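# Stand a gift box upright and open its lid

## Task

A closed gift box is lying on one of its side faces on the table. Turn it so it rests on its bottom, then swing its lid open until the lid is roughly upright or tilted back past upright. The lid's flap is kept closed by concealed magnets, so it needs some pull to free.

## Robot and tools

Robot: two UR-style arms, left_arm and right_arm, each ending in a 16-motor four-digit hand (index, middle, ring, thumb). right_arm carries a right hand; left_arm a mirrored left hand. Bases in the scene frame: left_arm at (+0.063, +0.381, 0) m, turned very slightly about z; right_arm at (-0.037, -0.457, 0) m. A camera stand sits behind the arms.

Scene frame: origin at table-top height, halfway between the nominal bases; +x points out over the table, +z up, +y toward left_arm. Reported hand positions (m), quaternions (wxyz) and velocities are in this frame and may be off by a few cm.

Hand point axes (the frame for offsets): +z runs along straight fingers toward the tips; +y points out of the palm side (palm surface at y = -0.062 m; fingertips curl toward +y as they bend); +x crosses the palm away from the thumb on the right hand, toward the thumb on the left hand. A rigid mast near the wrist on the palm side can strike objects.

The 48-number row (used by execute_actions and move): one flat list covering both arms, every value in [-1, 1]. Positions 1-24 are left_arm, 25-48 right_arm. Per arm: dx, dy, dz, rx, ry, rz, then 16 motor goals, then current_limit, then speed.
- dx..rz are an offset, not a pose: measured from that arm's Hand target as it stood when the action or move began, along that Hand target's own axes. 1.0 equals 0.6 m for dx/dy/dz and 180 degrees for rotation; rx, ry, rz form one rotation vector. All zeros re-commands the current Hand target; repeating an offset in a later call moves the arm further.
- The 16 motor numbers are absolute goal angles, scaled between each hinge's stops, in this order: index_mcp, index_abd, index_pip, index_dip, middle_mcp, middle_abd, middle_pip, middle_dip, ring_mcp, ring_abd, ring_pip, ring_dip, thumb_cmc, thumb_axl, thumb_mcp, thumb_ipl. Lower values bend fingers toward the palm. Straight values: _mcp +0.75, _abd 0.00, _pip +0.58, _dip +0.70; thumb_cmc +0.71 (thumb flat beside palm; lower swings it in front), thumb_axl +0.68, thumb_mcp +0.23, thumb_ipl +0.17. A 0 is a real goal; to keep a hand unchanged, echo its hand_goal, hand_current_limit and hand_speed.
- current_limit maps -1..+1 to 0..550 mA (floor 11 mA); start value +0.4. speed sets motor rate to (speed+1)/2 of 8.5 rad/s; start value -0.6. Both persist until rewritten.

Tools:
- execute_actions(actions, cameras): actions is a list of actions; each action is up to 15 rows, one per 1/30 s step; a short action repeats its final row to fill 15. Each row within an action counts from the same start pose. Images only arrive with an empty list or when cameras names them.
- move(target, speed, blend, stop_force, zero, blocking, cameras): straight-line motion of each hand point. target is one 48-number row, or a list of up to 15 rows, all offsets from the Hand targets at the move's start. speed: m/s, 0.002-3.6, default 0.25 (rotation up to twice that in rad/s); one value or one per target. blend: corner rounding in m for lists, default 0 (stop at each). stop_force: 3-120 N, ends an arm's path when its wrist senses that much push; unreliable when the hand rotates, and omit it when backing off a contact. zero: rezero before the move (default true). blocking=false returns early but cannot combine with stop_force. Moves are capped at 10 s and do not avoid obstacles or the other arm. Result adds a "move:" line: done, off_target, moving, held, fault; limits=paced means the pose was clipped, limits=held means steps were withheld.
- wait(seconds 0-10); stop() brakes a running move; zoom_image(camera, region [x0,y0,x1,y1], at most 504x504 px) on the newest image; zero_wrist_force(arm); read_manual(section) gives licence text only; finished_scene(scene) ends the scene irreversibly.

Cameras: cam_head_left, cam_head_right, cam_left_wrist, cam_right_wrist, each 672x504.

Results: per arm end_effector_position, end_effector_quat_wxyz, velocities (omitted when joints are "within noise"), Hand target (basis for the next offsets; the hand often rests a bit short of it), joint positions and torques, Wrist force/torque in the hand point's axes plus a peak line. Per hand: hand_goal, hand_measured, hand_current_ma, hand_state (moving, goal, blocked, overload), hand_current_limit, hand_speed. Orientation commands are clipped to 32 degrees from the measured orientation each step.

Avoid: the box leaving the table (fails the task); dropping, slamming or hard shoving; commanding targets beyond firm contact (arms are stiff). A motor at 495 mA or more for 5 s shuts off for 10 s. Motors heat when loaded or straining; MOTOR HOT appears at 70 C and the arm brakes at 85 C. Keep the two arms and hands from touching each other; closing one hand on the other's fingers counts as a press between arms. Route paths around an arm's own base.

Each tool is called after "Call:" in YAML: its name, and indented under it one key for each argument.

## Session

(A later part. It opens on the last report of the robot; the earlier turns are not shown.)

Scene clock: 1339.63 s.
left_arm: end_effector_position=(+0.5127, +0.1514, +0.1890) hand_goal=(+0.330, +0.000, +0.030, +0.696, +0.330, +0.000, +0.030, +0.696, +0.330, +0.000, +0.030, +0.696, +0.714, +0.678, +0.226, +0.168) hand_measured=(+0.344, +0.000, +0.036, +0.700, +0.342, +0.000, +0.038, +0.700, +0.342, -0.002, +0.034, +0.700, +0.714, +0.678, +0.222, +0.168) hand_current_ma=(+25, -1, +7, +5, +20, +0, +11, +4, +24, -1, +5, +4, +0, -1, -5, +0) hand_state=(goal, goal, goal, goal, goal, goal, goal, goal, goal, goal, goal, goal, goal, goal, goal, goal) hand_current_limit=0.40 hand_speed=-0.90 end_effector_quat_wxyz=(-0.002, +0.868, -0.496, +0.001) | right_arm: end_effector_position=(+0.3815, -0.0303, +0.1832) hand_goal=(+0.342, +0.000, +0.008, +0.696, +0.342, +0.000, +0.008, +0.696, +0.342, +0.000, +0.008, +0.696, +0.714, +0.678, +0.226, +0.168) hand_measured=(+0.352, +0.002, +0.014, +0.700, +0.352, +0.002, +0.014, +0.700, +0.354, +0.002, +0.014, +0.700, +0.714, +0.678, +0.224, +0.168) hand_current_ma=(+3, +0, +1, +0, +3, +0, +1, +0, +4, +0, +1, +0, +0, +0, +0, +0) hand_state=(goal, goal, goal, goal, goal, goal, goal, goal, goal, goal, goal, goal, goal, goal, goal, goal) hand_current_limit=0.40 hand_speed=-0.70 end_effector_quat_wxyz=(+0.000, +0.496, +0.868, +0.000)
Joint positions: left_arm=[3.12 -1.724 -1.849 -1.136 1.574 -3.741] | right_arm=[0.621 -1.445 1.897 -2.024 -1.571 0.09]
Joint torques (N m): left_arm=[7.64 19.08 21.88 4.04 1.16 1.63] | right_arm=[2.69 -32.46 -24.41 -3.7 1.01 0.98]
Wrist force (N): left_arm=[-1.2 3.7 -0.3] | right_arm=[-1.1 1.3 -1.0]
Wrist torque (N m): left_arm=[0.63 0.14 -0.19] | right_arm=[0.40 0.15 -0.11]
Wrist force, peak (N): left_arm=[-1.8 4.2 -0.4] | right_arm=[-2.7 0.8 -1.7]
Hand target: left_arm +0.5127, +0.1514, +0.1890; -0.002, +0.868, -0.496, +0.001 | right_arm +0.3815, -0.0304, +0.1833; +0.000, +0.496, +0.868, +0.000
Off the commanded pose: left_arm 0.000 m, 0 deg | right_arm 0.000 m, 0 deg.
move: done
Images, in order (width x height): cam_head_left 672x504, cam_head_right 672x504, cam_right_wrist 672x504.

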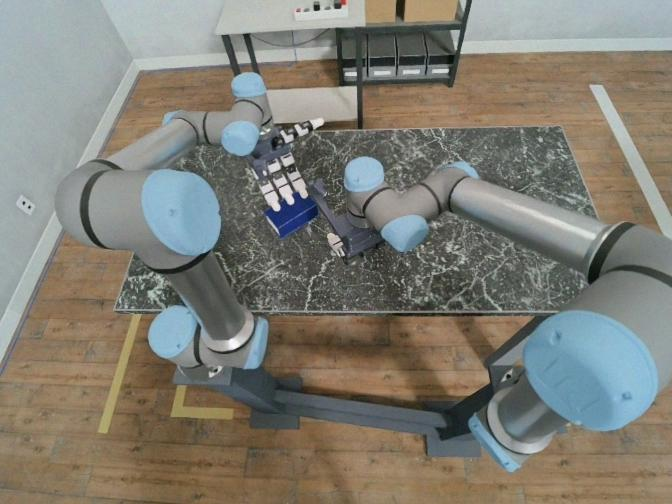

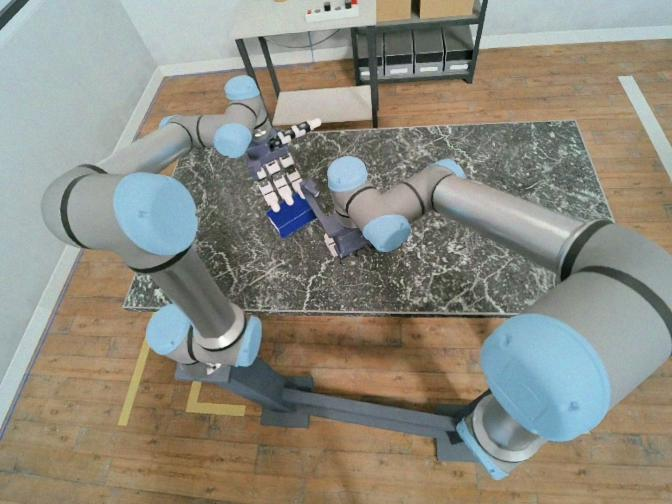

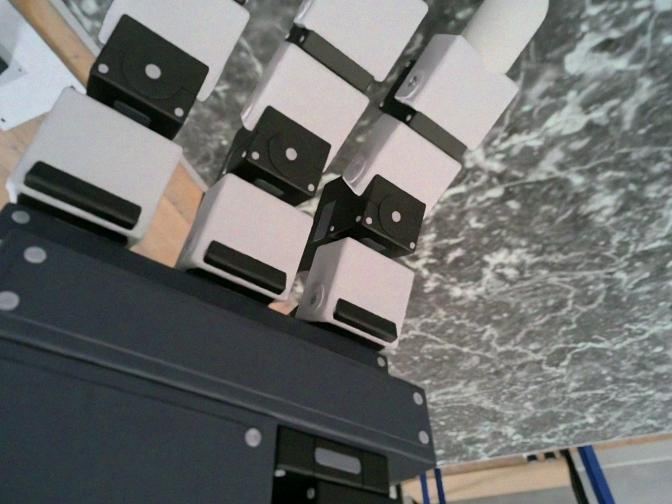

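Call:
move:
  target:
    - [0,-0.167,0,-0.111,0,0,0.753,0,-0.226,0.551,0.753,0,-0.226,0.551,0.753,0,-0.226,0.551,0.714,0.678,0.226,0.168,0.5,-0.7,0.1495,0.1,0,0,0,0,0.342,0,0.007,0.696,0.342,0,0.007,0.696,0.342,0,0.007,0.696,0.714,0.678,0.226,0.168,0.5,-0.7]
    - [0,-0.15,0.16,-0.111,0,0,0.753,0,-0.226,0.551,0.753,0,-0.226,0.551,0.753,0,-0.226,0.551,0.714,0.678,0.226,0.168,0.5,-0.7,0.1495,0.1,0.1337,0,0,0,0.342,0,0.007,0.696,0.342,0,0.007,0.696,0.342,0,0.007,0.696,0.714,0.678,0.226,0.168,0.5,-0.7]
  speed: 0.12

Call:
move:
  target: [0,0,0.012,0,0,0,0.753,0,-0.226,0.551,0.753,0,-0.226,0.551,0.753,0,-0.226,0.551,0.714,0.678,0.226,0.168,0.5,-0.7,0,0,0,0,0,0,0.342,0,0.007,0.696,0.342,0,0.007,0.696,0.342,0,0.007,0.696,0.714,0.678,0.226,0.168,0.5,-0.7]
  speed: 0.01
  stop_force: 4
  cameras: ["cam_head_left","cam_left_wrist"]

Call:
zoom_image:
  camera: "cam_head_left"
  region: [230, 150, 330, 270]

Scene clock: 1496.57 s.
left_arm: end_effector_position=(+0.5906, +0.1974, +0.0935) hand_goal=(+0.754, +0.000, -0.226, +0.552, +0.754, +0.000, -0.226, +0.552, +0.754, +0.000, -0.226, +0.552, +0.714, +0.678, +0.226, +0.168) hand_measured=(+0.734, +0.000, -0.248, +0.554, +0.734, +0.000, -0.246, +0.556, +0.730, +0.000, -0.242, +0.556, +0.716, +0.678, +0.222, +0.168) hand_current_ma=(-44, +0, -46, +1, -46, +0, -42, +4, -53, +0, -32, +4, +1, -1, -5, +0) hand_state=(blocked, goal, blocked, goal, blocked, goal, blocked, goal, blocked, goal, goal, goal, goal, goal, goal, goal) hand_current_limit=0.50 hand_speed=-0.70 end_effector_quat_wxyz=(+0.148, +0.856, -0.489, -0.085) | right_arm: end_effector_position=(+0.3877, +0.0774, +0.1031) hand_goal=(+0.342, +0.000, +0.008, +0.696, +0.342, +0.000, +0.008, +0.696, +0.342, +0.000, +0.008, +0.696, +0.714, +0.678, +0.226, +0.168) hand_measured=(+0.352, +0.002, +0.014, +0.700, +0.352, +0.002, +0.014, +0.700, +0.354, +0.002, +0.014, +0.700, +0.714, +0.678, +0.224, +0.168) hand_current_ma=(+3, +0, +1, +0, +3, +0, +1, +0, +4, +0, +1, +0, +0, +0, +0, +0) hand_state=(goal, goal, goal, goal, goal, goal, goal, goal, goal, goal, goal, goal, goal, goal, goal, goal) hand_current_limit=0.50 hand_speed=-0.70 end_effector_quat_wxyz=(+0.000, +0.496, +0.868, +0.000)
Joint positions: left_arm=[3.262 -2.116 -1.603 -1.304 1.422 -3.576] | right_arm=[0.764 -1.151 1.741 -2.162 -1.571 0.232]
Joint torques (N m): left_arm=[-4.8 46.32 23.09 3.53 -1.13 -0.27] | right_arm=[-8.34 -43.66 -30.39 -3.11 -0.38 -2.36]
Wrist force (N): left_arm=[-0.7 6.0 -2.9] | right_arm=[-1.4 1.0 -0.5]
Wrist torque (N m): left_arm=[0.71 0.12 -0.18] | right_arm=[0.36 0.17 0.02]
Wrist force, peak (N): left_arm=[-1.4 3.6 -25.0] | right_arm=[-2.0 1.0 -1.0]
Hand target: left_arm +0.5907, +0.1974, +0.0935; +0.148, +0.856, -0.489, -0.085 | right_arm +0.3877, +0.0774, +0.1031; +0.000, +0.496, +0.868, +0.000
Off the commanded pose: left_arm 0.000 m, 0 deg | right_arm 0.000 m, 0 deg.
move: done

Scene clock: 1497.40 s.
left_arm: end_effector_position=(+0.5906, +0.1974, +0.0933) hand_goal=(+0.754, +0.000, -0.226, +0.552, +0.754, +0.000, -0.226, +0.552, +0.754, +0.000, -0.226, +0.552, +0.714, +0.678, +0.226, +0.168) hand_measured=(+0.734, +0.000, -0.248, +0.554, +0.734, +0.000, -0.246, +0.556, +0.730, -0.002, -0.244, +0.556, +0.716, +0.678, +0.222, +0.168) hand_current_ma=(-45, -1, -45, +1, -46, +0, -42, +4, -53, -1, -35, +4, +1, -1, -5, +0) hand_state=(blocked, goal, blocked, goal, blocked, goal, blocked, goal, blocked, goal, goal, goal, goal, goal, goal, goal) hand_current_limit=0.50 hand_speed=-0.70 end_effector_quat_wxyz=(+0.148, +0.856, -0.489, -0.085) | right_arm: end_effector_position=(+0.3877, +0.0774, +0.1031) hand_goal=(+0.342, +0.000, +0.008, +0.696, +0.342, +0.000, +0.008, +0.696, +0.342, +0.000, +0.008, +0.696, +0.714, +0.678, +0.226, +0.168) hand_measured=(+0.352, +0.002, +0.014, +0.700, +0.352, +0.002, +0.014, +0.700, +0.354, +0.002, +0.014, +0.700, +0.714, +0.678, +0.224, +0.168) hand_current_ma=(+3, +0, +1, +0, +3, +0, +1, +0, +4, +0, +1, +0, +0, +0, +0, +0) hand_state=(goal, goal, goal, goal, goal, goal, goal, goal, goal, goal, goal, goal, goal, goal, goal, goal) hand_current_limit=0.50 hand_speed=-0.70 end_effector_quat_wxyz=(+0.000, +0.496, +0.868, +0.000)
Joint positions: left_arm=[3.262 -2.116 -1.604 -1.303 1.422 -3.576] | right_arm=[0.764 -1.151 1.741 -2.162 -1.571 0.232]
Joint torques (N m): left_arm=[4.46 44.28 20.26 0.42 -1.24 -1.42] | right_arm=[-5.5 -46.31 -30.21 -3.75 0.19 -2.23]
Wrist force (N): left_arm=[-1.9 4.9 -7.8] | right_arm=[-1.5 0.8 -0.6]
Wrist torque (N m): left_arm=[0.98 0.02 -0.21] | right_arm=[0.35 0.18 0.00]
Wrist force, peak (N): left_arm=[-2.6 5.2 -13.0] | right_arm=[-1.5 1.3 -0.6]
Hand target: left_arm +0.5906, +0.1974, +0.0933; +0.148, +0.856, -0.489, -0.085 (not the last commanded pose) | right_arm +0.3877, +0.0774, +0.1031; +0.000, +0.496, +0.868, +0.000
Off the commanded pose: left_arm 0.007 m, 0 deg | right_arm 0.000 m, 0 deg.
move: contact (left_arm)
Images, in order (width x height): cam_head_left 672x504, cam_left_wrist 672x504.

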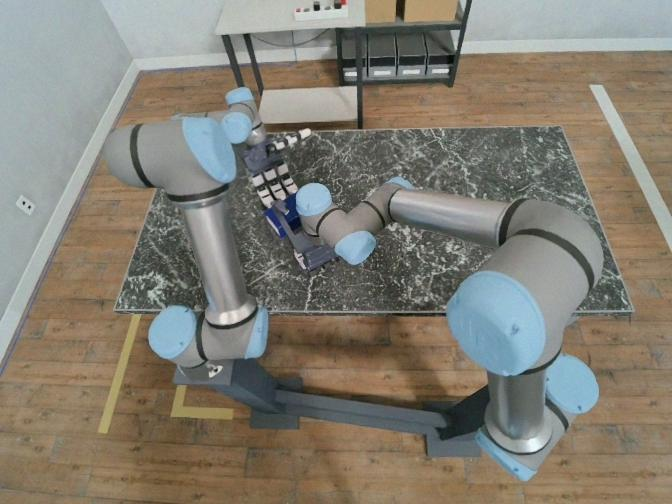

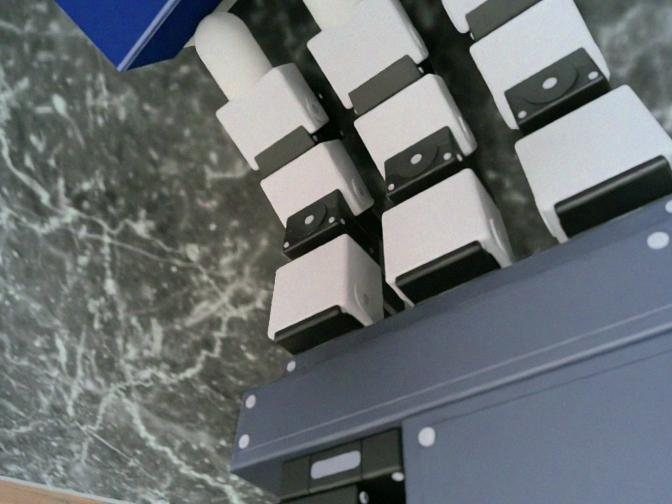

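Scaled by 4.200.

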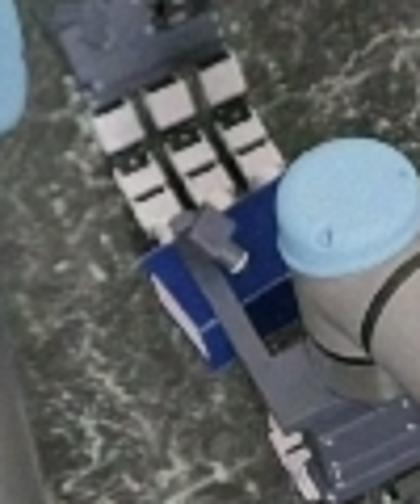

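Call:
move:
  target: [0,0.0043,-0.0118,0,0,0,0.753,0,-0.08,0.551,0.753,0,-0.08,0.551,0.753,0,-0.08,0.551,0.714,0.678,0.226,0.168,0.6,-0.7,0,0.04,0,0,0,0,0.342,0,0.007,0.696,0.342,0,0.007,0.696,0.342,0,0.007,0.696,0.714,0.678,0.226,0.168,0.6,-0.7]
  speed: 0.03

Call:
move:
  target: [0,0.113,0.0411,0,0,0,0.753,0,-0.08,0.551,0.753,0,-0.08,0.551,0.753,0,-0.08,0.551,0.714,0.678,0.226,0.168,0.6,-0.7,0,0.06,0,0,0,0,0.342,0,0.007,0.696,0.342,0,0.007,0.696,0.342,0,0.007,0.696,0.714,0.678,0.226,0.168,0.6,-0.7]
  speed: 0.015
  stop_force: 3.5
  cameras: ["cam_head_left","cam_left_wrist"]

Call:
zoom_image:
  camera: "cam_head_left"
  region: [230, 150, 330, 270]

Scene clock: 1526.70 s.
left_arm: end_effector_position=(+0.5906, +0.1974, +0.1009) hand_goal=(+0.754, +0.000, -0.080, +0.552, +0.754, +0.000, -0.080, +0.552, +0.754, +0.000, -0.080, +0.552, +0.714, +0.678, +0.226, +0.168) hand_measured=(+0.742, +0.000, -0.090, +0.550, +0.742, +0.000, -0.090, +0.556, +0.740, -0.002, -0.088, +0.556, +0.716, +0.678, +0.222, +0.168) hand_current_ma=(-23, -1, -15, -3, -23, +0, -16, +4, -26, -1, -14, +4, +1, -1, -5, +0) hand_state=(goal, goal, goal, goal, goal, goal, goal, goal, goal, goal, goal, goal, goal, goal, goal, goal) hand_current_limit=0.60 hand_speed=-0.70 end_effector_quat_wxyz=(+0.148, +0.856, -0.489, -0.085) | right_arm: end_effector_position=(+0.4085, +0.0896, +0.1031) hand_goal=(+0.342, +0.000, +0.008, +0.696, +0.342, +0.000, +0.008, +0.696, +0.342, +0.000, +0.008, +0.696, +0.714, +0.678, +0.226, +0.168) hand_measured=(+0.352, +0.002, +0.014, +0.700, +0.352, +0.002, +0.014, +0.700, +0.354, +0.002, +0.014, +0.700, +0.714, +0.678, +0.224, +0.168) hand_current_ma=(+3, +0, +1, +0, +3, +0, +1, +0, +4, +0, +1, +0, +0, +0, +0, +0) hand_state=(goal, goal, goal, goal, goal, goal, goal, goal, goal, goal, goal, goal, goal, goal, goal, goal) hand_current_limit=0.60 hand_speed=-0.70 end_effector_quat_wxyz=(+0.000, +0.496, +0.868, +0.000)
Joint positions: left_arm=[3.262 -2.107 -1.597 -1.319 1.422 -3.576] | right_arm=[0.755 -1.107 1.672 -2.137 -1.571 0.223]
Joint torques (N m): left_arm=[-2.59 37.62 18 3.02 -0.97 -1.71] | right_arm=[-1.12 -48.43 -10.06 -3.62 1.1 -0.8]
Wrist force (N): left_arm=[-1.5 5.1 -1.7] | right_arm=[-1.7 0.9 -0.4]
Wrist torque (N m): left_arm=[0.68 0.16 -0.18] | right_arm=[0.35 0.21 0.03]
Wrist force, peak (N): left_arm=[-2.3 10.4 -15.3] | right_arm=[-1.7 1.1 -0.9]
Hand target: left_arm +0.5906, +0.1974, +0.1008; +0.148, +0.856, -0.489, -0.085 | right_arm +0.4084, +0.0896, +0.1032; +0.000, +0.496, +0.868, +0.000
Off the commanded pose: left_arm 0.000 m, 0 deg | right_arm 0.000 m, 0 deg.
move: done

Scene clock: 1532.43 s.
left_arm: end_effector_position=(+0.5902, +0.1971, +0.1008) hand_goal=(+0.754, +0.000, -0.080, +0.552, +0.754, +0.000, -0.080, +0.552, +0.754, +0.000, -0.080, +0.552, +0.714, +0.678, +0.226, +0.168) hand_measured=(+0.744, -0.002, -0.090, +0.550, +0.744, +0.000, -0.090, +0.556, +0.742, -0.002, -0.088, +0.556, +0.716, +0.678, +0.222, +0.168) hand_current_ma=(-19, -1, -15, -3, -19, +0, -16, +4, -21, -1, -13, +4, +1, -1, -5, +0) hand_state=(goal, goal, goal, goal, goal, goal, goal, goal, goal, goal, goal, goal, goal, goal, goal, goal) hand_current_limit=0.60 hand_speed=-0.70 end_effector_quat_wxyz=(+0.148, +0.856, -0.489, -0.085) | right_arm: end_effector_position=(+0.4394, +0.1079, +0.1032) hand_goal=(+0.342, +0.000, +0.008, +0.696, +0.342, +0.000, +0.008, +0.696, +0.342, +0.000, +0.008, +0.696, +0.714, +0.678, +0.226, +0.168) hand_measured=(+0.352, +0.002, +0.014, +0.700, +0.352, +0.002, +0.014, +0.700, +0.354, +0.002, +0.014, +0.700, +0.714, +0.678, +0.224, +0.168) hand_current_ma=(+3, +0, +1, +0, +3, +0, +1, +0, +4, +0, +1, +0, +0, +0, +0, +0) hand_state=(goal, goal, goal, goal, goal, goal, goal, goal, goal, goal, goal, goal, goal, goal, goal, goal) hand_current_limit=0.60 hand_speed=-0.70 end_effector_quat_wxyz=(+0.000, +0.496, +0.868, +0.000)
Joint positions: left_arm=[3.262 -2.106 -1.598 -1.319 1.422 -3.576] | right_arm=[0.743 -1.04 1.564 -2.096 -1.571 0.211]
Joint torques (N m): left_arm=[7.69 32.09 14.74 3.65 1.15 1.76] | right_arm=[-3.4 -50.83 -10.99 -3.43 1.19 -0.86]
Wrist force (N): left_arm=[-1.4 6.5 -3.0] | right_arm=[-1.5 1.0 -0.8]
Wrist torque (N m): left_arm=[0.67 0.16 -0.24] | right_arm=[0.38 0.21 0.06]
Wrist force, peak (N): left_arm=[-1.6 4.0 -9.9] | right_arm=[-2.0 1.2 -0.9]
Hand target: left_arm +0.5902, +0.1971, +0.1008; +0.148, +0.856, -0.489, -0.085 (not the last commanded pose) | right_arm +0.4394, +0.1079, +0.1032; +0.000, +0.496, +0.868, +0.000
Off the commanded pose: left_arm 0.072 m, 0 deg | right_arm 0.000 m, 0 deg.
move: contact (left_arm)
Images, in order (width x height): cam_head_left 672x504, cam_left_wrist 672x504.

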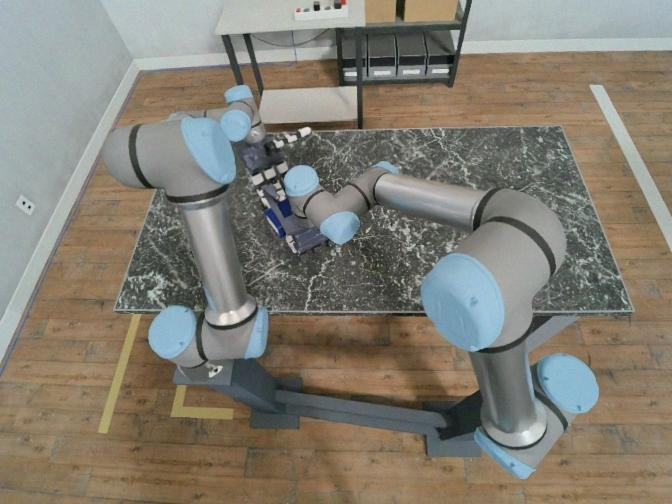

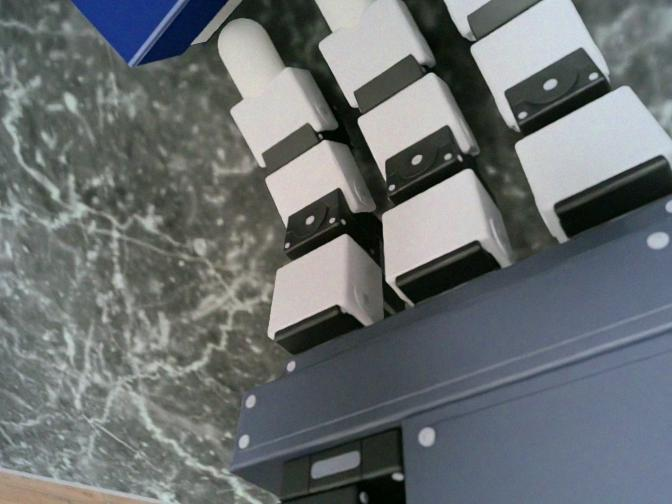

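Scaled by 4.200.

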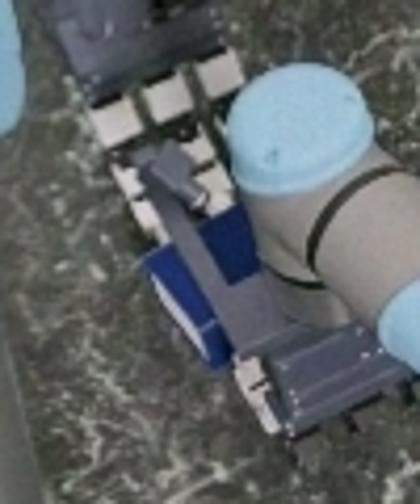

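Call:
move:
  target: [0,0.0032,-0.0088,0,0,0,0.753,0,-0.08,0.551,0.753,0,-0.08,0.551,0.753,0,-0.08,0.551,0.714,0.678,0.226,0.168,0.6,-0.7,0,0,0,0,0,0,0.342,0,0.007,0.696,0.342,0,0.007,0.696,0.342,0,0.007,0.696,0.714,0.678,0.226,0.168,0.6,-0.7]
  speed: 0.03

Call:
move:
  target: [0,0.113,0.0411,0,0,0,0.753,0,-0.08,0.551,0.753,0,-0.08,0.551,0.753,0,-0.08,0.551,0.714,0.678,0.226,0.168,0.6,-0.7,0,0.08,0,0,0,0,0.342,0,0.007,0.696,0.342,0,0.007,0.696,0.342,0,0.007,0.696,0.714,0.678,0.226,0.168,0.6,-0.7]
  speed: 0.012
  stop_force: 3.5

Scene clock: 1545.93 s.
left_arm: end_effector_position=(+0.5901, +0.1971, +0.1066) hand_goal=(+0.754, +0.000, -0.080, +0.552, +0.754, +0.000, -0.080, +0.552, +0.754, +0.000, -0.080, +0.552, +0.714, +0.678, +0.226, +0.168) hand_measured=(+0.756, -0.002, -0.080, +0.550, +0.754, +0.000, -0.080, +0.556, +0.756, -0.002, -0.080, +0.556, +0.716, +0.678, +0.222, +0.168) hand_current_ma=(+1, -1, +0, -3, +1, +0, +0, +4, +1, -1, +0, +4, +1, -1, -5, +0) hand_state=(goal, goal, goal, goal, goal, goal, goal, goal, goal, goal, goal, goal, goal, goal, goal, goal) hand_current_limit=0.60 hand_speed=-0.70 end_effector_quat_wxyz=(+0.148, +0.856, -0.489, -0.085) | right_arm: end_effector_position=(+0.4394, +0.1079, +0.1032) hand_goal=(+0.342, +0.000, +0.008, +0.696, +0.342, +0.000, +0.008, +0.696, +0.342, +0.000, +0.008, +0.696, +0.714, +0.678, +0.226, +0.168) hand_measured=(+0.352, +0.002, +0.014, +0.700, +0.352, +0.002, +0.014, +0.700, +0.354, +0.002, +0.014, +0.700, +0.714, +0.678, +0.224, +0.168) hand_current_ma=(+3, +0, +1, +0, +3, +0, +1, +0, +4, +0, +1, +0, +0, +0, +0, +0) hand_state=(goal, goal, goal, goal, goal, goal, goal, goal, goal, goal, goal, goal, goal, goal, goal, goal) hand_current_limit=0.60 hand_speed=-0.70 end_effector_quat_wxyz=(+0.000, +0.496, +0.868, +0.000)
Joint positions: left_arm=[3.262 -2.099 -1.593 -1.331 1.422 -3.576] | right_arm=[0.743 -1.04 1.564 -2.096 -1.571 0.211]
Joint torques (N m): left_arm=[4.64 38.41 18.55 2.29 0.86 0.91] | right_arm=[10.12 -51.08 -11.49 -3.46 1.04 1.45]
Wrist force (N): left_arm=[-1.4 3.7 -0.2] | right_arm=[-1.5 1.0 -0.9]
Wrist torque (N m): left_arm=[0.66 0.17 -0.17] | right_arm=[0.39 0.21 0.07]
Wrist force, peak (N): left_arm=[-1.2 7.0 -3.1] | right_arm=[-2.0 1.1 -0.9]
Hand target: left_arm +0.5901, +0.1971, +0.1065; +0.148, +0.856, -0.489, -0.085 | right_arm +0.4394, +0.1079, +0.1032; +0.000, +0.496, +0.868, +0.000
Off the commanded pose: left_arm 0.000 m, 0 deg | right_arm 0.000 m, 0 deg.
move: done

Scene clock: 1549.03 s.
left_arm: end_effector_position=(+0.5687, +0.1844, +0.1063) hand_goal=(+0.754, +0.000, -0.080, +0.552, +0.754, +0.000, -0.080, +0.552, +0.754, +0.000, -0.080, +0.552, +0.714, +0.678, +0.226, +0.168) hand_measured=(+0.762, +0.002, -0.084, +0.546, +0.760, +0.000, -0.082, +0.550, +0.760, -0.002, -0.082, +0.550, +0.716, +0.678, +0.222, +0.168) hand_current_ma=(+11, +2, -6, -7, +8, +0, -1, -2, +8, -1, -1, -1, +1, -1, -5, +0) hand_state=(goal, goal, goal, goal, goal, goal, goal, goal, goal, goal, goal, goal, goal, goal, goal, goal) hand_current_limit=0.60 hand_speed=-0.70 end_effector_quat_wxyz=(+0.148, +0.856, -0.489, -0.085) | right_arm: end_effector_position=(+0.4536, +0.1163, +0.1032) hand_goal=(+0.342, +0.000, +0.008, +0.696, +0.342, +0.000, +0.008, +0.696, +0.342, +0.000, +0.008, +0.696, +0.714, +0.678, +0.226, +0.168) hand_measured=(+0.352, +0.002, +0.014, +0.698, +0.354, +0.000, +0.010, +0.696, +0.356, -0.002, +0.010, +0.696, +0.714, +0.678, +0.224, +0.168) hand_current_ma=(+3, +0, +1, +0, +4, +0, +0, +0, +6, +0, +0, +0, +0, +0, +0, +0) hand_state=(goal, goal, goal, goal, goal, goal, goal, goal, goal, goal, goal, goal, goal, goal, goal, goal) hand_current_limit=0.60 hand_speed=-0.70 end_effector_quat_wxyz=(+0.000, +0.496, +0.868, +0.000)
Joint positions: left_arm=[3.244 -2.059 -1.658 -1.303 1.416 -3.593] | right_arm=[0.738 -1.008 1.512 -2.076 -1.571 0.206]
Joint torques (N m): left_arm=[6.15 31.52 23.38 0.06 0.77 2.19] | right_arm=[9.98 -52.46 -11.96 -3.43 -0.59 1.79]
Wrist force (N): left_arm=[-1.3 2.8 -2.2] | right_arm=[-0.9 0.2 -0.9]
Wrist torque (N m): left_arm=[0.80 0.22 -0.18] | right_arm=[0.44 0.26 -0.02]
Wrist force, peak (N): left_arm=[-0.9 -1.1 -5.1] | right_arm=[-0.8 -5.0 -3.3]
Hand target: left_arm +0.5687, +0.1844, +0.1063; +0.148, +0.856, -0.489, -0.085 (not the last commanded pose) | right_arm +0.4536, +0.1163, +0.1032; +0.000, +0.496, +0.868, +0.000 (not the last commanded pose)
Off the commanded pose: left_arm 0.047 m, 0 deg | right_arm 0.031 m, 0 deg.
move: contact (left_arm, right_arm)

Call:
move:
  target: [0,-0.0141,-0.0051,0,0,0,0.753,0,-0.08,0.696,0.753,0,-0.08,0.696,0.753,0,-0.08,0.696,0.714,0.678,0.226,0.168,0.6,-0.7,0,0,0,0,0,0,0.342,0,0.007,0.696,0.342,0,0.007,0.696,0.342,0,0.007,0.696,0.714,0.678,0.226,0.168,0.6,-0.7]
  speed: 0.03

Call:
move:
  target: [0,0.06,0.0218,0,0,0,0.753,0,-0.08,0.696,0.753,0,-0.08,0.696,0.753,0,-0.08,0.696,0.714,0.678,0.226,0.168,0.78,-0.7,0,0.01,0,0,0,0,0.342,0,0.007,0.696,0.342,0,0.007,0.696,0.342,0,0.007,0.696,0.714,0.678,0.226,0.168,0.78,-0.7]
  speed: 0.01
  stop_force: 4

Scene clock: 1566.20 s.
left_arm: end_effector_position=(+0.5765, +0.1891, +0.1063) hand_goal=(+0.754, +0.000, -0.080, +0.696, +0.754, +0.000, -0.080, +0.696, +0.754, +0.000, -0.080, +0.696, +0.714, +0.678, +0.226, +0.168) hand_measured=(+0.760, +0.002, -0.080, +0.694, +0.760, +0.000, -0.080, +0.694, +0.760, -0.002, -0.080, +0.694, +0.716, +0.678, +0.222, +0.168) hand_current_ma=(+11, +2, +0, -3, +8, +0, +0, -2, +8, -1, +0, -3, +1, -1, -5, +0) hand_state=(goal, goal, goal, goal, goal, goal, goal, goal, goal, goal, goal, goal, goal, goal, goal, goal) hand_current_limit=0.60 hand_speed=-0.70 end_effector_quat_wxyz=(+0.148, +0.856, -0.489, -0.085) | right_arm: end_effector_position=(+0.4536, +0.1163, +0.1032) hand_goal=(+0.342, +0.000, +0.008, +0.696, +0.342, +0.000, +0.008, +0.696, +0.342, +0.000, +0.008, +0.696, +0.714, +0.678, +0.226, +0.168) hand_measured=(+0.352, +0.002, +0.014, +0.698, +0.354, +0.000, +0.010, +0.696, +0.356, -0.002, +0.010, +0.696, +0.714, +0.678, +0.224, +0.168) hand_current_ma=(+3, +0, +1, +0, +4, +0, +0, +0, +6, +0, +0, +0, +0, +0, +0, +0) hand_state=(goal, goal, goal, goal, goal, goal, goal, goal, goal, goal, goal, goal, goal, goal, goal, goal) hand_current_limit=0.60 hand_speed=-0.70 end_effector_quat_wxyz=(+0.000, +0.496, +0.868, +0.000)
Joint positions: left_arm=[3.251 -2.074 -1.635 -1.313 1.418 -3.587] | right_arm=[0.738 -1.008 1.512 -2.076 -1.571 0.206]
Joint torques (N m): left_arm=[-3.74 47.68 11 2.08 0.96 0.58] | right_arm=[10.08 -52.94 -11.72 -2.12 -1.21 1.98]
Wrist force (N): left_arm=[-1.5 3.7 -0.1] | right_arm=[-1.2 0.8 -0.7]
Wrist torque (N m): left_arm=[0.65 0.20 -0.27] | right_arm=[0.38 0.19 0.05]
Wrist force, peak (N): left_arm=[-1.6 4.2 -0.1] | right_arm=[-1.5 0.9 -0.9]
Hand target: left_arm +0.5764, +0.1890, +0.1064; +0.148, +0.856, -0.489, -0.085 | right_arm +0.4536, +0.1163, +0.1032; +0.000, +0.496, +0.868, +0.000
Off the commanded pose: left_arm 0.000 m, 0 deg | right_arm 0.000 m, 0 deg.
move: done

Scene clock: 1568.37 s.
left_arm: end_effector_position=(+0.5665, +0.1832, +0.1063) hand_goal=(+0.754, +0.000, -0.080, +0.696, +0.754, +0.000, -0.080, +0.696, +0.754, +0.000, -0.080, +0.696, +0.714, +0.678, +0.226, +0.168) hand_measured=(+0.762, +0.002, -0.080, +0.694, +0.762, +0.000, -0.082, +0.694, +0.762, -0.002, -0.082, +0.694, +0.716, +0.678, +0.222, +0.168) hand_current_ma=(+13, +1, +0, -3, +13, -1, -2, -2, +14, -1, -2, -3, +1, -1, -5, +0) hand_state=(goal, goal, goal, goal, goal, goal, goal, goal, goal, goal, goal, goal, goal, goal, goal, goal) hand_current_limit=0.78 hand_speed=-0.70 end_effector_quat_wxyz=(+0.148, +0.856, -0.489, -0.085) | right_arm: end_effector_position=(+0.4552, +0.1172, +0.1032) hand_goal=(+0.342, +0.000, +0.008, +0.696, +0.342, +0.000, +0.008, +0.696, +0.342, +0.000, +0.008, +0.696, +0.714, +0.678, +0.226, +0.168) hand_measured=(+0.352, +0.002, +0.014, +0.698, +0.354, +0.000, +0.010, +0.696, +0.356, -0.002, +0.010, +0.696, +0.714, +0.678, +0.224, +0.168) hand_current_ma=(+3, +0, +1, +0, +4, +0, +0, +0, +6, +0, +0, +0, +0, +0, +0, +0) hand_state=(goal, goal, goal, goal, goal, goal, goal, goal, goal, goal, goal, goal, goal, goal, goal, goal) hand_current_limit=0.78 hand_speed=-0.70 end_effector_quat_wxyz=(+0.000, +0.496, +0.868, +0.000)
Joint positions: left_arm=[3.242 -2.056 -1.665 -1.3 1.416 -3.595] | right_arm=[0.737 -1.004 1.506 -2.073 -1.571 0.206]
Joint torques (N m): left_arm=[5.92 30.13 22.74 -0.29 0.46 2.08] | right_arm=[-7.55 -51.46 -12.1 -4.31 -0.18 -1.42]
Wrist force (N): left_arm=[-1.9 2.3 -2.7] | right_arm=[-1.9 -3.3 -2.3]
Wrist torque (N m): left_arm=[0.85 0.11 -0.14] | right_arm=[0.52 0.30 -0.12]
Wrist force, peak (N): left_arm=[-2.0 -0.8 -5.7] | right_arm=[-1.6 -3.9 -3.1]
Hand target: left_arm +0.5665, +0.1832, +0.1063; +0.148, +0.856, -0.489, -0.085 (not the last commanded pose) | right_arm +0.4552, +0.1172, +0.1032; +0.000, +0.496, +0.868, +0.000 (not the last commanded pose)
Off the commanded pose: left_arm 0.027 m, 0 deg | right_arm 0.004 m, 0 deg.
move: contact (left_arm, right_arm)

Call:
move:
  target:
    - [0,0.0035,0.0013,0,0,0,0.72,0,-0.08,0.696,0.72,0,-0.08,0.696,0.72,0,-0.08,0.696,0.714,0.678,0.226,0.168,0.78,-0.7,0,0.0035,0,0,0,0,0.342,0,0.007,0.696,0.342,0,0.007,0.696,0.342,0,0.007,0.696,0.714,0.678,0.226,0.168,0.78,-0.7]
    - [0,0.0069,-0.0081,0,0,0,0.72,0,-0.08,0.696,0.72,0,-0.08,0.696,0.72,0,-0.08,0.696,0.714,0.678,0.226,0.168,0.78,-0.7,0,0.0035,0,0,0,0,0.342,0,0.007,0.696,0.342,0,0.007,0.696,0.342,0,0.007,0.696,0.714,0.678,0.226,0.168,0.78,-0.7]
  speed: 0.01

Call:
move:
  target: [0,0.004,-0.009,0,0,0,0.7,0,-0.08,0.696,0.7,0,-0.08,0.696,0.7,0,-0.08,0.696,0.714,0.678,0.226,0.168,0.78,-0.7,0,0.001,0,0,0,0,0.342,0,0.007,0.696,0.342,0,0.007,0.696,0.342,0,0.007,0.696,0.714,0.678,0.226,0.168,0.78,-0.7]
  speed: 0.01
  cameras: ["cam_left_wrist","cam_head_left"]

Call:
zoom_image:
  camera: "cam_left_wrist"
  region: [0, 0, 300, 120]

Scene clock: 1589.17 s.
left_arm: end_effector_position=(+0.5646, +0.1820, +0.1124) hand_goal=(+0.720, +0.000, -0.080, +0.696, +0.720, +0.000, -0.080, +0.696, +0.720, +0.000, -0.080, +0.696, +0.714, +0.678, +0.226, +0.168) hand_measured=(+0.774, +0.002, -0.052, +0.708, +0.774, +0.000, -0.052, +0.708, +0.776, -0.002, -0.056, +0.708, +0.716, +0.678, +0.222, +0.168) hand_current_ma=(+162, +1, +64, +22, +161, -1, +61, +19, +168, -1, +53, +22, +1, -1, -5, +0) hand_state=(blocked, goal, blocked, goal, blocked, goal, blocked, goal, blocked, goal, blocked, goal, goal, goal, goal, goal) hand_current_limit=0.78 hand_speed=-0.70 end_effector_quat_wxyz=(+0.148, +0.856, -0.489, -0.085) | right_arm: end_effector_position=(+0.4570, +0.1183, +0.1032) hand_goal=(+0.342, +0.000, +0.008, +0.696, +0.342, +0.000, +0.008, +0.696, +0.342, +0.000, +0.008, +0.696, +0.714, +0.678, +0.226, +0.168) hand_measured=(+0.368, +0.004, +0.002, +0.688, +0.370, +0.002, -0.002, +0.684, +0.372, +0.000, -0.002, +0.684, +0.714, +0.678, +0.224, +0.168) hand_current_ma=(+15, +0, -1, -2, +18, +0, -2, -4, +21, +0, -3, -3, +0, +0, +0, +0) hand_state=(blocked, goal, goal, goal, blocked, goal, goal, goal, blocked, goal, goal, goal, goal, goal, goal, goal) hand_current_limit=0.78 hand_speed=-0.70 end_effector_quat_wxyz=(+0.000, +0.496, +0.868, +0.000)
Joint positions: left_arm=[3.241 -2.044 -1.664 -1.311 1.415 -3.597] | right_arm=[0.737 -1 1.499 -2.071 -1.571 0.205]
Joint torques (N m): left_arm=[-7.45 38.91 17.88 0.22 -0.43 -0.6] | right_arm=[-9.75 -37.63 -13.78 -2.87 -0.04 -1.43]
Wrist force (N): left_arm=[-1.1 -3.3 0.2] | right_arm=[-1.1 -5.8 -3.9]
Wrist torque (N m): left_arm=[1.22 0.21 0.00] | right_arm=[0.60 0.32 -0.15]
Wrist force, peak (N): left_arm=[-1.9 -20.7 -23.7] | right_arm=[-2.1 -29.3 -15.6]
Hand target: left_arm +0.5646, +0.1820, +0.1123; +0.148, +0.856, -0.489, -0.085 | right_arm +0.4570, +0.1183, +0.1032; +0.000, +0.496, +0.868, +0.000
Off the commanded pose: left_arm 0.000 m, 0 deg | right_arm 0.000 m, 0 deg.
move: done

Scene clock: 1589.97 s.
left_arm: end_effector_position=(+0.5642, +0.1818, +0.1183) hand_goal=(+0.700, +0.000, -0.080, +0.696, +0.700, +0.000, -0.080, +0.696, +0.700, +0.000, -0.080, +0.696, +0.714, +0.678, +0.226, +0.168) hand_measured=(+0.776, +0.002, -0.032, +0.718, +0.774, +0.000, -0.034, +0.716, +0.776, -0.002, -0.038, +0.718, +0.716, +0.678, +0.222, +0.168) hand_current_ma=(+252, +1, +125, +48, +247, -1, +124, +43, +258, -1, +108, +49, +1, -1, -5, +0) hand_state=(blocked, goal, blocked, blocked, blocked, goal, blocked, blocked, blocked, goal, blocked, blocked, goal, goal, goal, goal) hand_current_limit=0.78 hand_speed=-0.70 end_effector_quat_wxyz=(+0.148, +0.856, -0.489, -0.085) | right_arm: end_effector_position=(+0.4575, +0.1186, +0.1032) hand_goal=(+0.342, +0.000, +0.008, +0.696, +0.342, +0.000, +0.008, +0.696, +0.342, +0.000, +0.008, +0.696, +0.714, +0.678, +0.226, +0.168) hand_measured=(+0.366, +0.004, +0.002, +0.688, +0.370, +0.002, -0.002, +0.684, +0.372, +0.000, -0.002, +0.684, +0.714, +0.678, +0.224, +0.168) hand_current_ma=(+14, +0, -1, -2, +17, +0, -2, -4, +20, +0, -3, -3, +0, +0, +0, +0) hand_state=(blocked, goal, goal, goal, blocked, goal, goal, goal, blocked, goal, goal, goal, goal, goal, goal, goal) hand_current_limit=0.78 hand_speed=-0.70 end_effector_quat_wxyz=(+0.000, +0.496, +0.868, +0.000)
Joint positions: left_arm=[3.24 -2.036 -1.659 -1.324 1.415 -3.597] | right_arm=[0.737 -0.999 1.497 -2.07 -1.571 0.205]
Joint torques (N m): left_arm=[-12.56 37.17 16.48 -1.3 -2.39 -1.79] | right_arm=[-12.77 -34.39 -32.25 -3.4 0.04 -2.3]
Wrist force (N): left_arm=[-1.2 -9.1 0.1] | right_arm=[-2.5 -9.5 -5.5]
Wrist torque (N m): left_arm=[1.59 0.21 0.14] | right_arm=[0.97 0.50 -0.34]
Wrist force, peak (N): left_arm=[-1.3 -9.2 0.1] | right_arm=[-2.6 -9.5 -5.7]
Hand target: left_arm +0.5642, +0.1818, +0.1182; +0.148, +0.856, -0.489, -0.085 | right_arm +0.4575, +0.1186, +0.1032; +0.000, +0.496, +0.868, +0.000
Off the commanded pose: left_arm 0.000 m, 0 deg | right_arm 0.000 m, 0 deg.
move: done
Images, in order (width x height): cam_head_left 672x504, cam_left_wrist 672x504.

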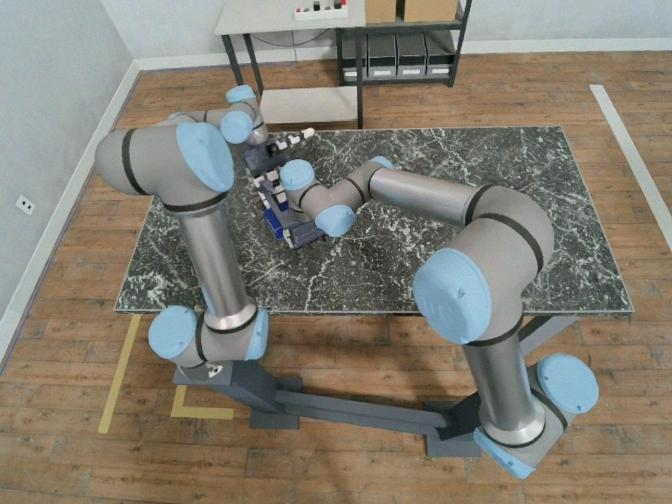

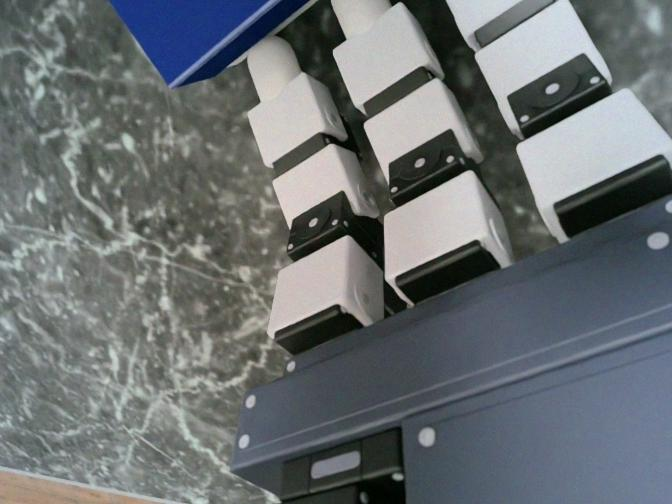

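Scaled by 1.680.

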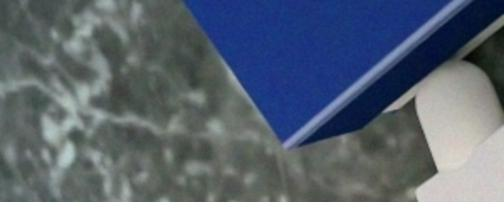

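Call:
move:
  target:
    - [0,0.005,-0.009,0,0,0,0.65,0,-0.1,0.696,0.65,0,-0.1,0.696,0.65,0,-0.1,0.696,0.714,0.678,0.226,0.168,0.78,-0.7,0,0.003,0,0,0,0,0.32,0,0.007,0.696,0.32,0,0.007,0.696,0.32,0,0.007,0.696,0.714,0.678,0.226,0.168,0.78,-0.7]
    - [0,0.009,-0.018,0,0,0,0.65,0,-0.1,0.696,0.65,0,-0.1,0.696,0.65,0,-0.1,0.696,0.714,0.678,0.226,0.168,0.78,-0.7,0,0.003,0,0,0,0,0.32,0,0.007,0.696,0.32,0,0.007,0.696,0.32,0,0.007,0.696,0.714,0.678,0.226,0.168,0.78,-0.7]
  speed: 0.01
  cameras: ["cam_left_wrist"]

Call:
zoom_image:
  camera: "cam_left_wrist"
  region: [0, 0, 300, 120]

Scene clock: 1606.37 s.
left_arm: end_effector_position=(+0.5630, +0.1811, +0.1303) hand_goal=(+0.650, +0.000, -0.100, +0.696, +0.650, +0.000, -0.100, +0.696, +0.650, +0.000, -0.100, +0.696, +0.714, +0.678, +0.226, +0.168) hand_measured=(+0.800, +0.002, -0.022, +0.736, +0.796, +0.000, -0.020, +0.732, +0.802, -0.002, -0.028, +0.736, +0.716, +0.678, +0.222, +0.168) hand_current_ma=(+490, +1, +246, +100, +489, -1, +249, +91, +490, -1, +215, +103, +1, -1, -5, +0) hand_state=(blocked, goal, blocked, blocked, blocked, goal, blocked, blocked, blocked, goal, blocked, blocked, goal, goal, goal, goal) hand_current_limit=0.78 hand_speed=-0.70 end_effector_quat_wxyz=(+0.148, +0.856, -0.489, -0.085) | right_arm: end_effector_position=(+0.4591, +0.1195, +0.1032) hand_goal=(+0.320, +0.000, +0.008, +0.696, +0.320, +0.000, +0.008, +0.696, +0.320, +0.000, +0.008, +0.696, +0.714, +0.678, +0.226, +0.168) hand_measured=(+0.366, +0.004, +0.004, +0.688, +0.368, +0.002, +0.000, +0.684, +0.370, +0.000, +0.000, +0.684, +0.714, +0.678, +0.224, +0.168) hand_current_ma=(+44, +0, +0, -2, +49, +0, -1, -4, +54, +0, -2, -3, +0, +0, +0, +0) hand_state=(blocked, goal, goal, goal, blocked, goal, goal, goal, blocked, goal, goal, goal, goal, goal, goal, goal) hand_current_limit=0.78 hand_speed=-0.70 end_effector_quat_wxyz=(+0.000, +0.496, +0.868, +0.000)
Joint positions: left_arm=[3.239 -2.019 -1.65 -1.35 1.415 -3.598] | right_arm=[0.736 -0.996 1.491 -2.067 -1.571 0.204]
Joint torques (N m): left_arm=[-15.46 37.36 13.58 -3.33 -5.07 -1.75] | right_arm=[-12.85 -46.01 -16.75 -6.78 0.29 -1.69]
Wrist force (N): left_arm=[-1.3 -17.4 -1.1] | right_arm=[-2.4 -17.9 -8.0]
Wrist torque (N m): left_arm=[2.33 0.24 0.30] | right_arm=[1.36 0.56 -0.51]
Wrist force, peak (N): left_arm=[-1.2 -18.1 -1.2] | right_arm=[-2.3 -18.2 -8.2]
Hand target: left_arm +0.5630, +0.1811, +0.1302; +0.148, +0.856, -0.489, -0.085 | right_arm +0.4591, +0.1195, +0.1032; +0.000, +0.496, +0.868, +0.000
Off the commanded pose: left_arm 0.000 m, 0 deg | right_arm 0.000 m, 0 deg.
move: done
Images, in order (width x height): cam_left_wrist 672x504.

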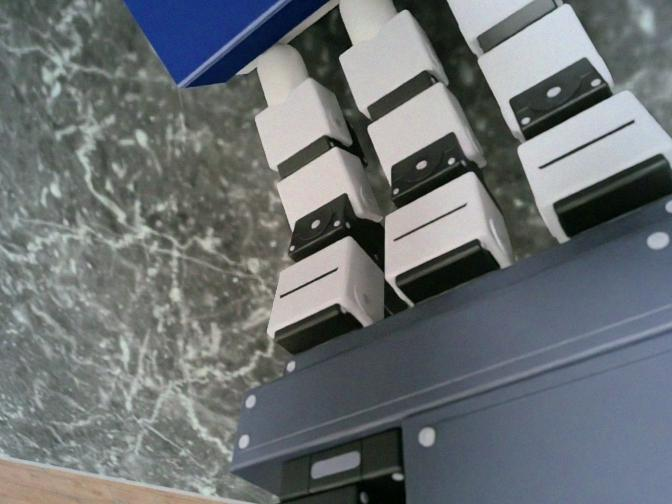

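Scaled by 1.680.

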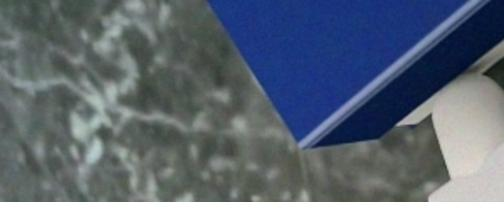

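Call:
move:
  target:
    - [0,0.007,-0.018,0,0,0,0.65,0,-0.1,0.696,0.65,0,-0.1,0.696,0.65,0,-0.1,0.696,0.714,0.678,0.226,0.168,0.74,-0.7,0,0.002,0,0,0,0,0.32,0,0.007,0.696,0.32,0,0.007,0.696,0.32,0,0.007,0.696,0.714,0.678,0.226,0.168,0.78,-0.7]
  speed: 0.01
  cameras: ["cam_left_wrist"]

Call:
zoom_image:
  camera: "cam_left_wrist"
  region: [0, 0, 300, 120]

Scene clock: 1616.37 s.
left_arm: end_effector_position=(+0.5627, +0.1809, +0.1418) hand_goal=(+0.650, +0.000, -0.100, +0.696, +0.650, +0.000, -0.100, +0.696, +0.650, +0.000, -0.100, +0.696, +0.714, +0.678, +0.226, +0.168) hand_measured=(+0.824, +0.002, -0.022, +0.736, +0.822, +0.000, -0.020, +0.732, +0.826, -0.002, -0.028, +0.736, +0.716, +0.678, +0.222, +0.168) hand_current_ma=(+479, +1, +246, +100, +479, -1, +249, +91, +479, -1, +215, +103, +1, -1, -5, +0) hand_state=(blocked, goal, blocked, blocked, blocked, goal, blocked, blocked, blocked, goal, blocked, blocked, goal, goal, goal, goal) hand_current_limit=0.74 hand_speed=-0.70 end_effector_quat_wxyz=(+0.148, +0.856, -0.489, -0.085) | right_arm: end_effector_position=(+0.4601, +0.1201, +0.1032) hand_goal=(+0.320, +0.000, +0.008, +0.696, +0.320, +0.000, +0.008, +0.696, +0.320, +0.000, +0.008, +0.696, +0.714, +0.678, +0.226, +0.168) hand_measured=(+0.366, +0.004, +0.010, +0.688, +0.368, +0.002, +0.008, +0.684, +0.372, +0.000, +0.006, +0.684, +0.714, +0.678, +0.224, +0.168) hand_current_ma=(+46, +0, +0, -2, +51, +0, +0, -4, +55, +0, +0, -3, +0, +0, +0, +0) hand_state=(blocked, goal, goal, goal, blocked, goal, goal, goal, blocked, goal, goal, goal, goal, goal, goal, goal) hand_current_limit=0.78 hand_speed=-0.70 end_effector_quat_wxyz=(+0.000, +0.496, +0.868, +0.000)
Joint positions: left_arm=[3.239 -2.005 -1.637 -1.377 1.415 -3.598] | right_arm=[0.736 -0.993 1.487 -2.066 -1.571 0.204]
Joint torques (N m): left_arm=[-15.64 36.54 12.61 -3.56 -4.98 -1.74] | right_arm=[-15.16 -34.77 -35.87 -5.53 0.07 -2.34]
Wrist force (N): left_arm=[-1.1 -17.6 -3.2] | right_arm=[-2.5 -19.1 -7.5]
Wrist torque (N m): left_arm=[2.44 0.16 0.32] | right_arm=[1.43 0.55 -0.54]
Wrist force, peak (N): left_arm=[-1.5 -18.0 -2.9] | right_arm=[-2.5 -19.2 -7.5]
Hand target: left_arm +0.5627, +0.1809, +0.1417; +0.148, +0.856, -0.489, -0.085 | right_arm +0.4601, +0.1201, +0.1032; +0.000, +0.496, +0.868, +0.000
Off the commanded pose: left_arm 0.000 m, 0 deg | right_arm 0.000 m, 0 deg.
move: done
Images, in order (width x height): cam_left_wrist 672x504.

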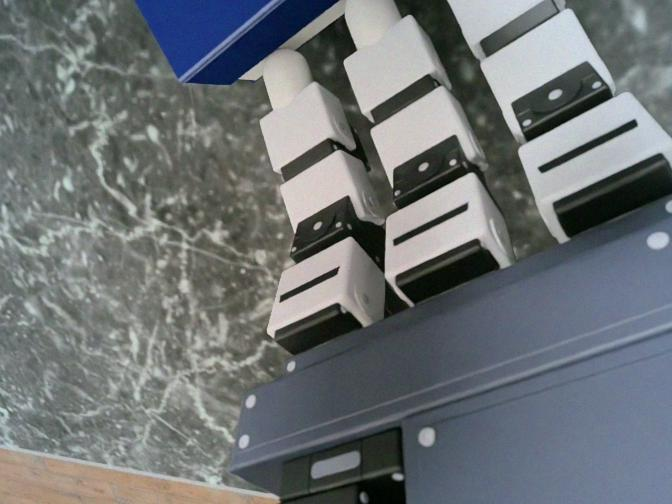

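Scaled by 1.680.

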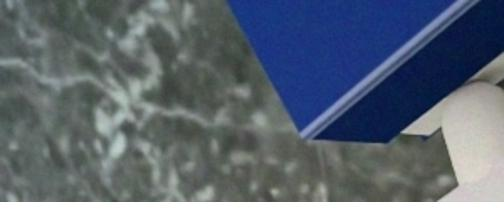

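Call:
move:
  target:
    - [0,0.0103,-0.0282,0,0,0,0.68,0,-0.1,0.696,0.68,0,-0.1,0.696,0.68,0,-0.1,0.696,0.714,0.678,0.226,0.168,0.74,-0.7,0,0,0,0,0,0,0.32,0,0.007,0.696,0.32,0,0.007,0.696,0.32,0,0.007,0.696,0.714,0.678,0.226,0.168,0.78,-0.7]
  speed: 0.01
  cameras: ["cam_left_wrist"]

Call:
zoom_image:
  camera: "cam_left_wrist"
  region: [100, 0, 400, 120]

Scene clock: 1630.73 s.
left_arm: end_effector_position=(+0.5626, +0.1808, +0.1599) hand_goal=(+0.680, +0.000, -0.100, +0.696, +0.680, +0.000, -0.100, +0.696, +0.680, +0.000, -0.100, +0.696, +0.714, +0.678, +0.226, +0.168) hand_measured=(+0.824, +0.002, -0.022, +0.736, +0.822, +0.000, -0.020, +0.732, +0.828, -0.002, -0.028, +0.736, +0.716, +0.678, +0.222, +0.168) hand_current_ma=(+478, +1, +246, +100, +478, -1, +249, +91, +478, -1, +215, +103, +1, -1, -5, +0) hand_state=(blocked, goal, blocked, blocked, blocked, goal, blocked, blocked, blocked, goal, blocked, blocked, goal, goal, goal, goal) hand_current_limit=0.74 hand_speed=-0.70 end_effector_quat_wxyz=(+0.148, +0.856, -0.489, -0.085) | right_arm: end_effector_position=(+0.4601, +0.1201, +0.1032) hand_goal=(+0.320, +0.000, +0.008, +0.696, +0.320, +0.000, +0.008, +0.696, +0.320, +0.000, +0.008, +0.696, +0.714, +0.678, +0.226, +0.168) hand_measured=(+0.378, +0.004, +0.028, +0.702, +0.380, +0.002, +0.024, +0.700, +0.382, +0.000, +0.024, +0.700, +0.714, +0.678, +0.224, +0.168) hand_current_ma=(+70, +0, +8, +1, +75, +0, +5, +0, +79, +0, +5, +0, +0, +0, +0, +0) hand_state=(blocked, goal, goal, goal, blocked, goal, goal, goal, blocked, goal, goal, goal, goal, goal, goal, goal) hand_current_limit=0.78 hand_speed=-0.70 end_effector_quat_wxyz=(+0.000, +0.496, +0.868, +0.000)
Joint positions: left_arm=[3.239 -1.985 -1.615 -1.418 1.415 -3.598] | right_arm=[0.736 -0.993 1.487 -2.066 -1.571 0.204]
Joint torques (N m): left_arm=[-13.3 36.69 13.2 -1.62 -3.82 -1.68] | right_arm=[-12.27 -47.7 -19.12 -7.3 -1.11 -1.07]
Wrist force (N): left_arm=[-1.3 -10.6 -5.3] | right_arm=[-2.3 -13.2 -2.1]
Wrist torque (N m): left_arm=[2.02 0.13 0.16] | right_arm=[1.31 0.40 -0.38]
Wrist force, peak (N): left_arm=[-1.0 -18.2 -4.6] | right_arm=[-2.5 -20.6 -7.3]
Hand target: left_arm +0.5626, +0.1808, +0.1598; +0.148, +0.856, -0.489, -0.085 | right_arm +0.4601, +0.1201, +0.1032; +0.000, +0.496, +0.868, +0.000
Off the commanded pose: left_arm 0.000 m, 0 deg | right_arm 0.000 m, 0 deg.
move: done
Images, in order (width x height): cam_left_wrist 672x504.

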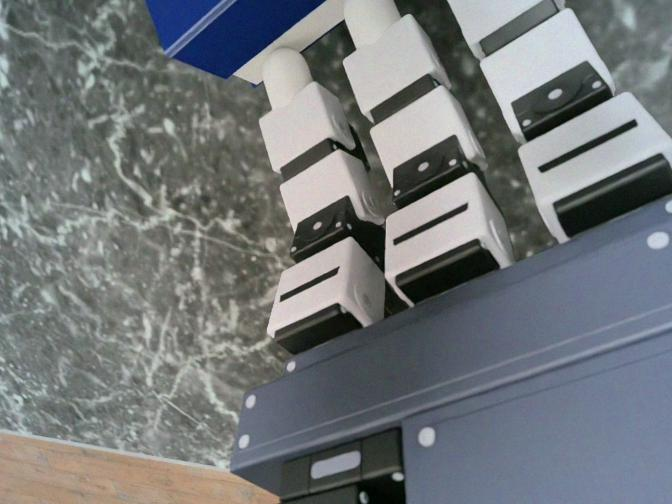

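Scaled by 1.680.

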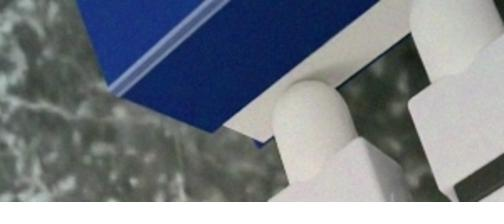

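Call:
move:
  target:
    - [0,0.0168,-0.0365,0,0,0,0.68,0,-0.1,0.696,0.68,0,-0.1,0.696,0.68,0,-0.1,0.696,0.714,0.678,0.226,0.168,0.7,-0.7,0,-0.002,0,0,0,0,0.32,0,0.007,0.696,0.32,0,0.007,0.696,0.32,0,0.007,0.696,0.714,0.678,0.226,0.168,0.78,-0.7]
  speed: 0.012
  cameras: ["cam_left_wrist","cam_head_left"]

Call:
zoom_image:
  camera: "cam_left_wrist"
  region: [100, 0, 400, 120]

Call:
zoom_image:
  camera: "cam_head_left"
  region: [230, 150, 330, 270]

Scene clock: 1660.70 s.
left_arm: end_effector_position=(+0.5608, +0.1797, +0.1839) hand_goal=(+0.680, +0.000, -0.100, +0.696, +0.680, +0.000, -0.100, +0.696, +0.680, +0.000, -0.100, +0.696, +0.714, +0.678, +0.226, +0.168) hand_measured=(+0.764, +0.002, -0.072, +0.714, +0.762, +0.000, -0.070, +0.714, +0.762, -0.002, -0.074, +0.714, +0.716, +0.678, +0.222, +0.168) hand_current_ma=(+290, +1, +62, +35, +277, -1, +67, +34, +284, -1, +59, +37, +1, -1, -5, +0) hand_state=(blocked, goal, blocked, goal, blocked, goal, blocked, goal, blocked, goal, blocked, goal, goal, goal, goal, goal) hand_current_limit=0.70 hand_speed=-0.70 end_effector_quat_wxyz=(+0.148, +0.856, -0.489, -0.085) | right_arm: end_effector_position=(+0.4591, +0.1195, +0.1032) hand_goal=(+0.320, +0.000, +0.008, +0.696, +0.320, +0.000, +0.008, +0.696, +0.320, +0.000, +0.008, +0.696, +0.714, +0.678, +0.226, +0.168) hand_measured=(+0.396, +0.002, +0.048, +0.714, +0.398, +0.000, +0.044, +0.714, +0.400, +0.000, +0.044, +0.712, +0.714, +0.678, +0.224, +0.168) hand_current_ma=(+115, +0, +32, +8, +122, +0, +25, +7, +129, +0, +25, +6, +0, +0, +0, +0) hand_state=(blocked, goal, blocked, goal, blocked, goal, blocked, goal, blocked, goal, blocked, goal, goal, goal, goal, goal) hand_current_limit=0.78 hand_speed=-0.70 end_effector_quat_wxyz=(+0.000, +0.496, +0.868, +0.000)
Joint positions: left_arm=[3.237 -1.958 -1.588 -1.473 1.414 -3.6] | right_arm=[0.736 -0.996 1.491 -2.067 -1.571 0.204]
Joint torques (N m): left_arm=[-11.93 30.7 11.53 0.43 -3.16 -1.67] | right_arm=[8.67 -57.76 -20.4 -7.59 -2.34 1.99]
Wrist force (N): left_arm=[-1.5 -6.3 -7.8] | right_arm=[-2.5 -9.2 3.7]
Wrist torque (N m): left_arm=[1.61 0.02 0.06] | right_arm=[1.28 0.26 -0.32]
Wrist force, peak (N): left_arm=[-1.1 -10.8 -5.5] | right_arm=[-2.1 -13.5 -2.3]
Hand target: left_arm +0.5608, +0.1797, +0.1838; +0.148, +0.856, -0.489, -0.085 | right_arm +0.4591, +0.1195, +0.1032; +0.000, +0.496, +0.868, +0.000
Off the commanded pose: left_arm 0.000 m, 0 deg | right_arm 0.000 m, 0 deg.
move: done
Images, in order (width x height): cam_head_left 672x504, cam_left_wrist 672x504.

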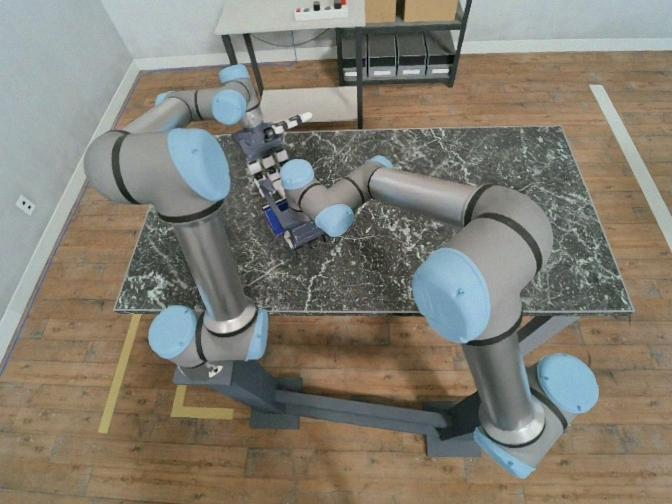

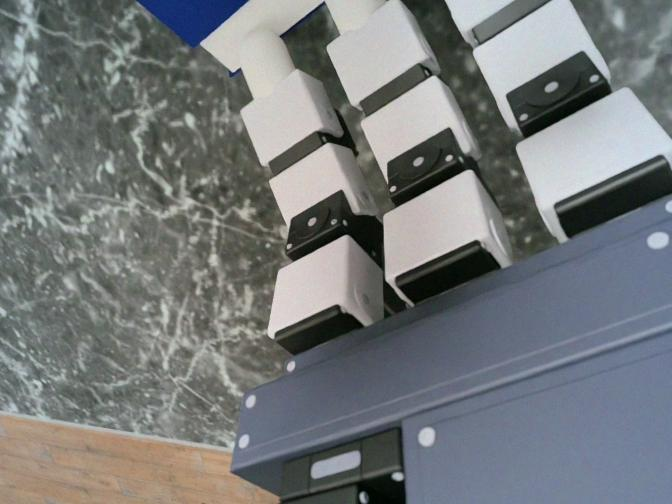

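Scaled by 1.680.

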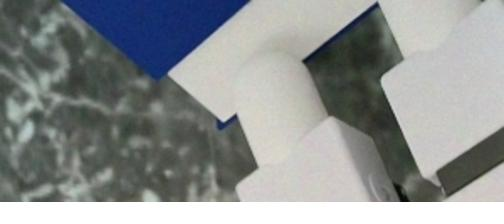

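Scaled by 4.200.

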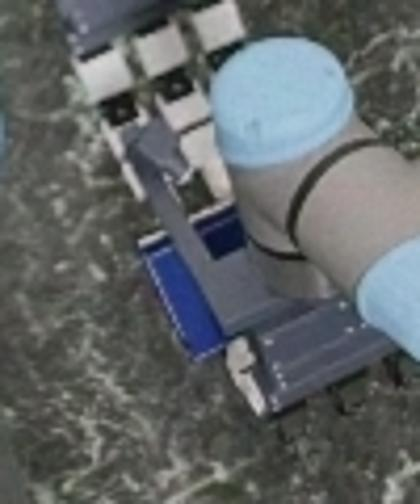

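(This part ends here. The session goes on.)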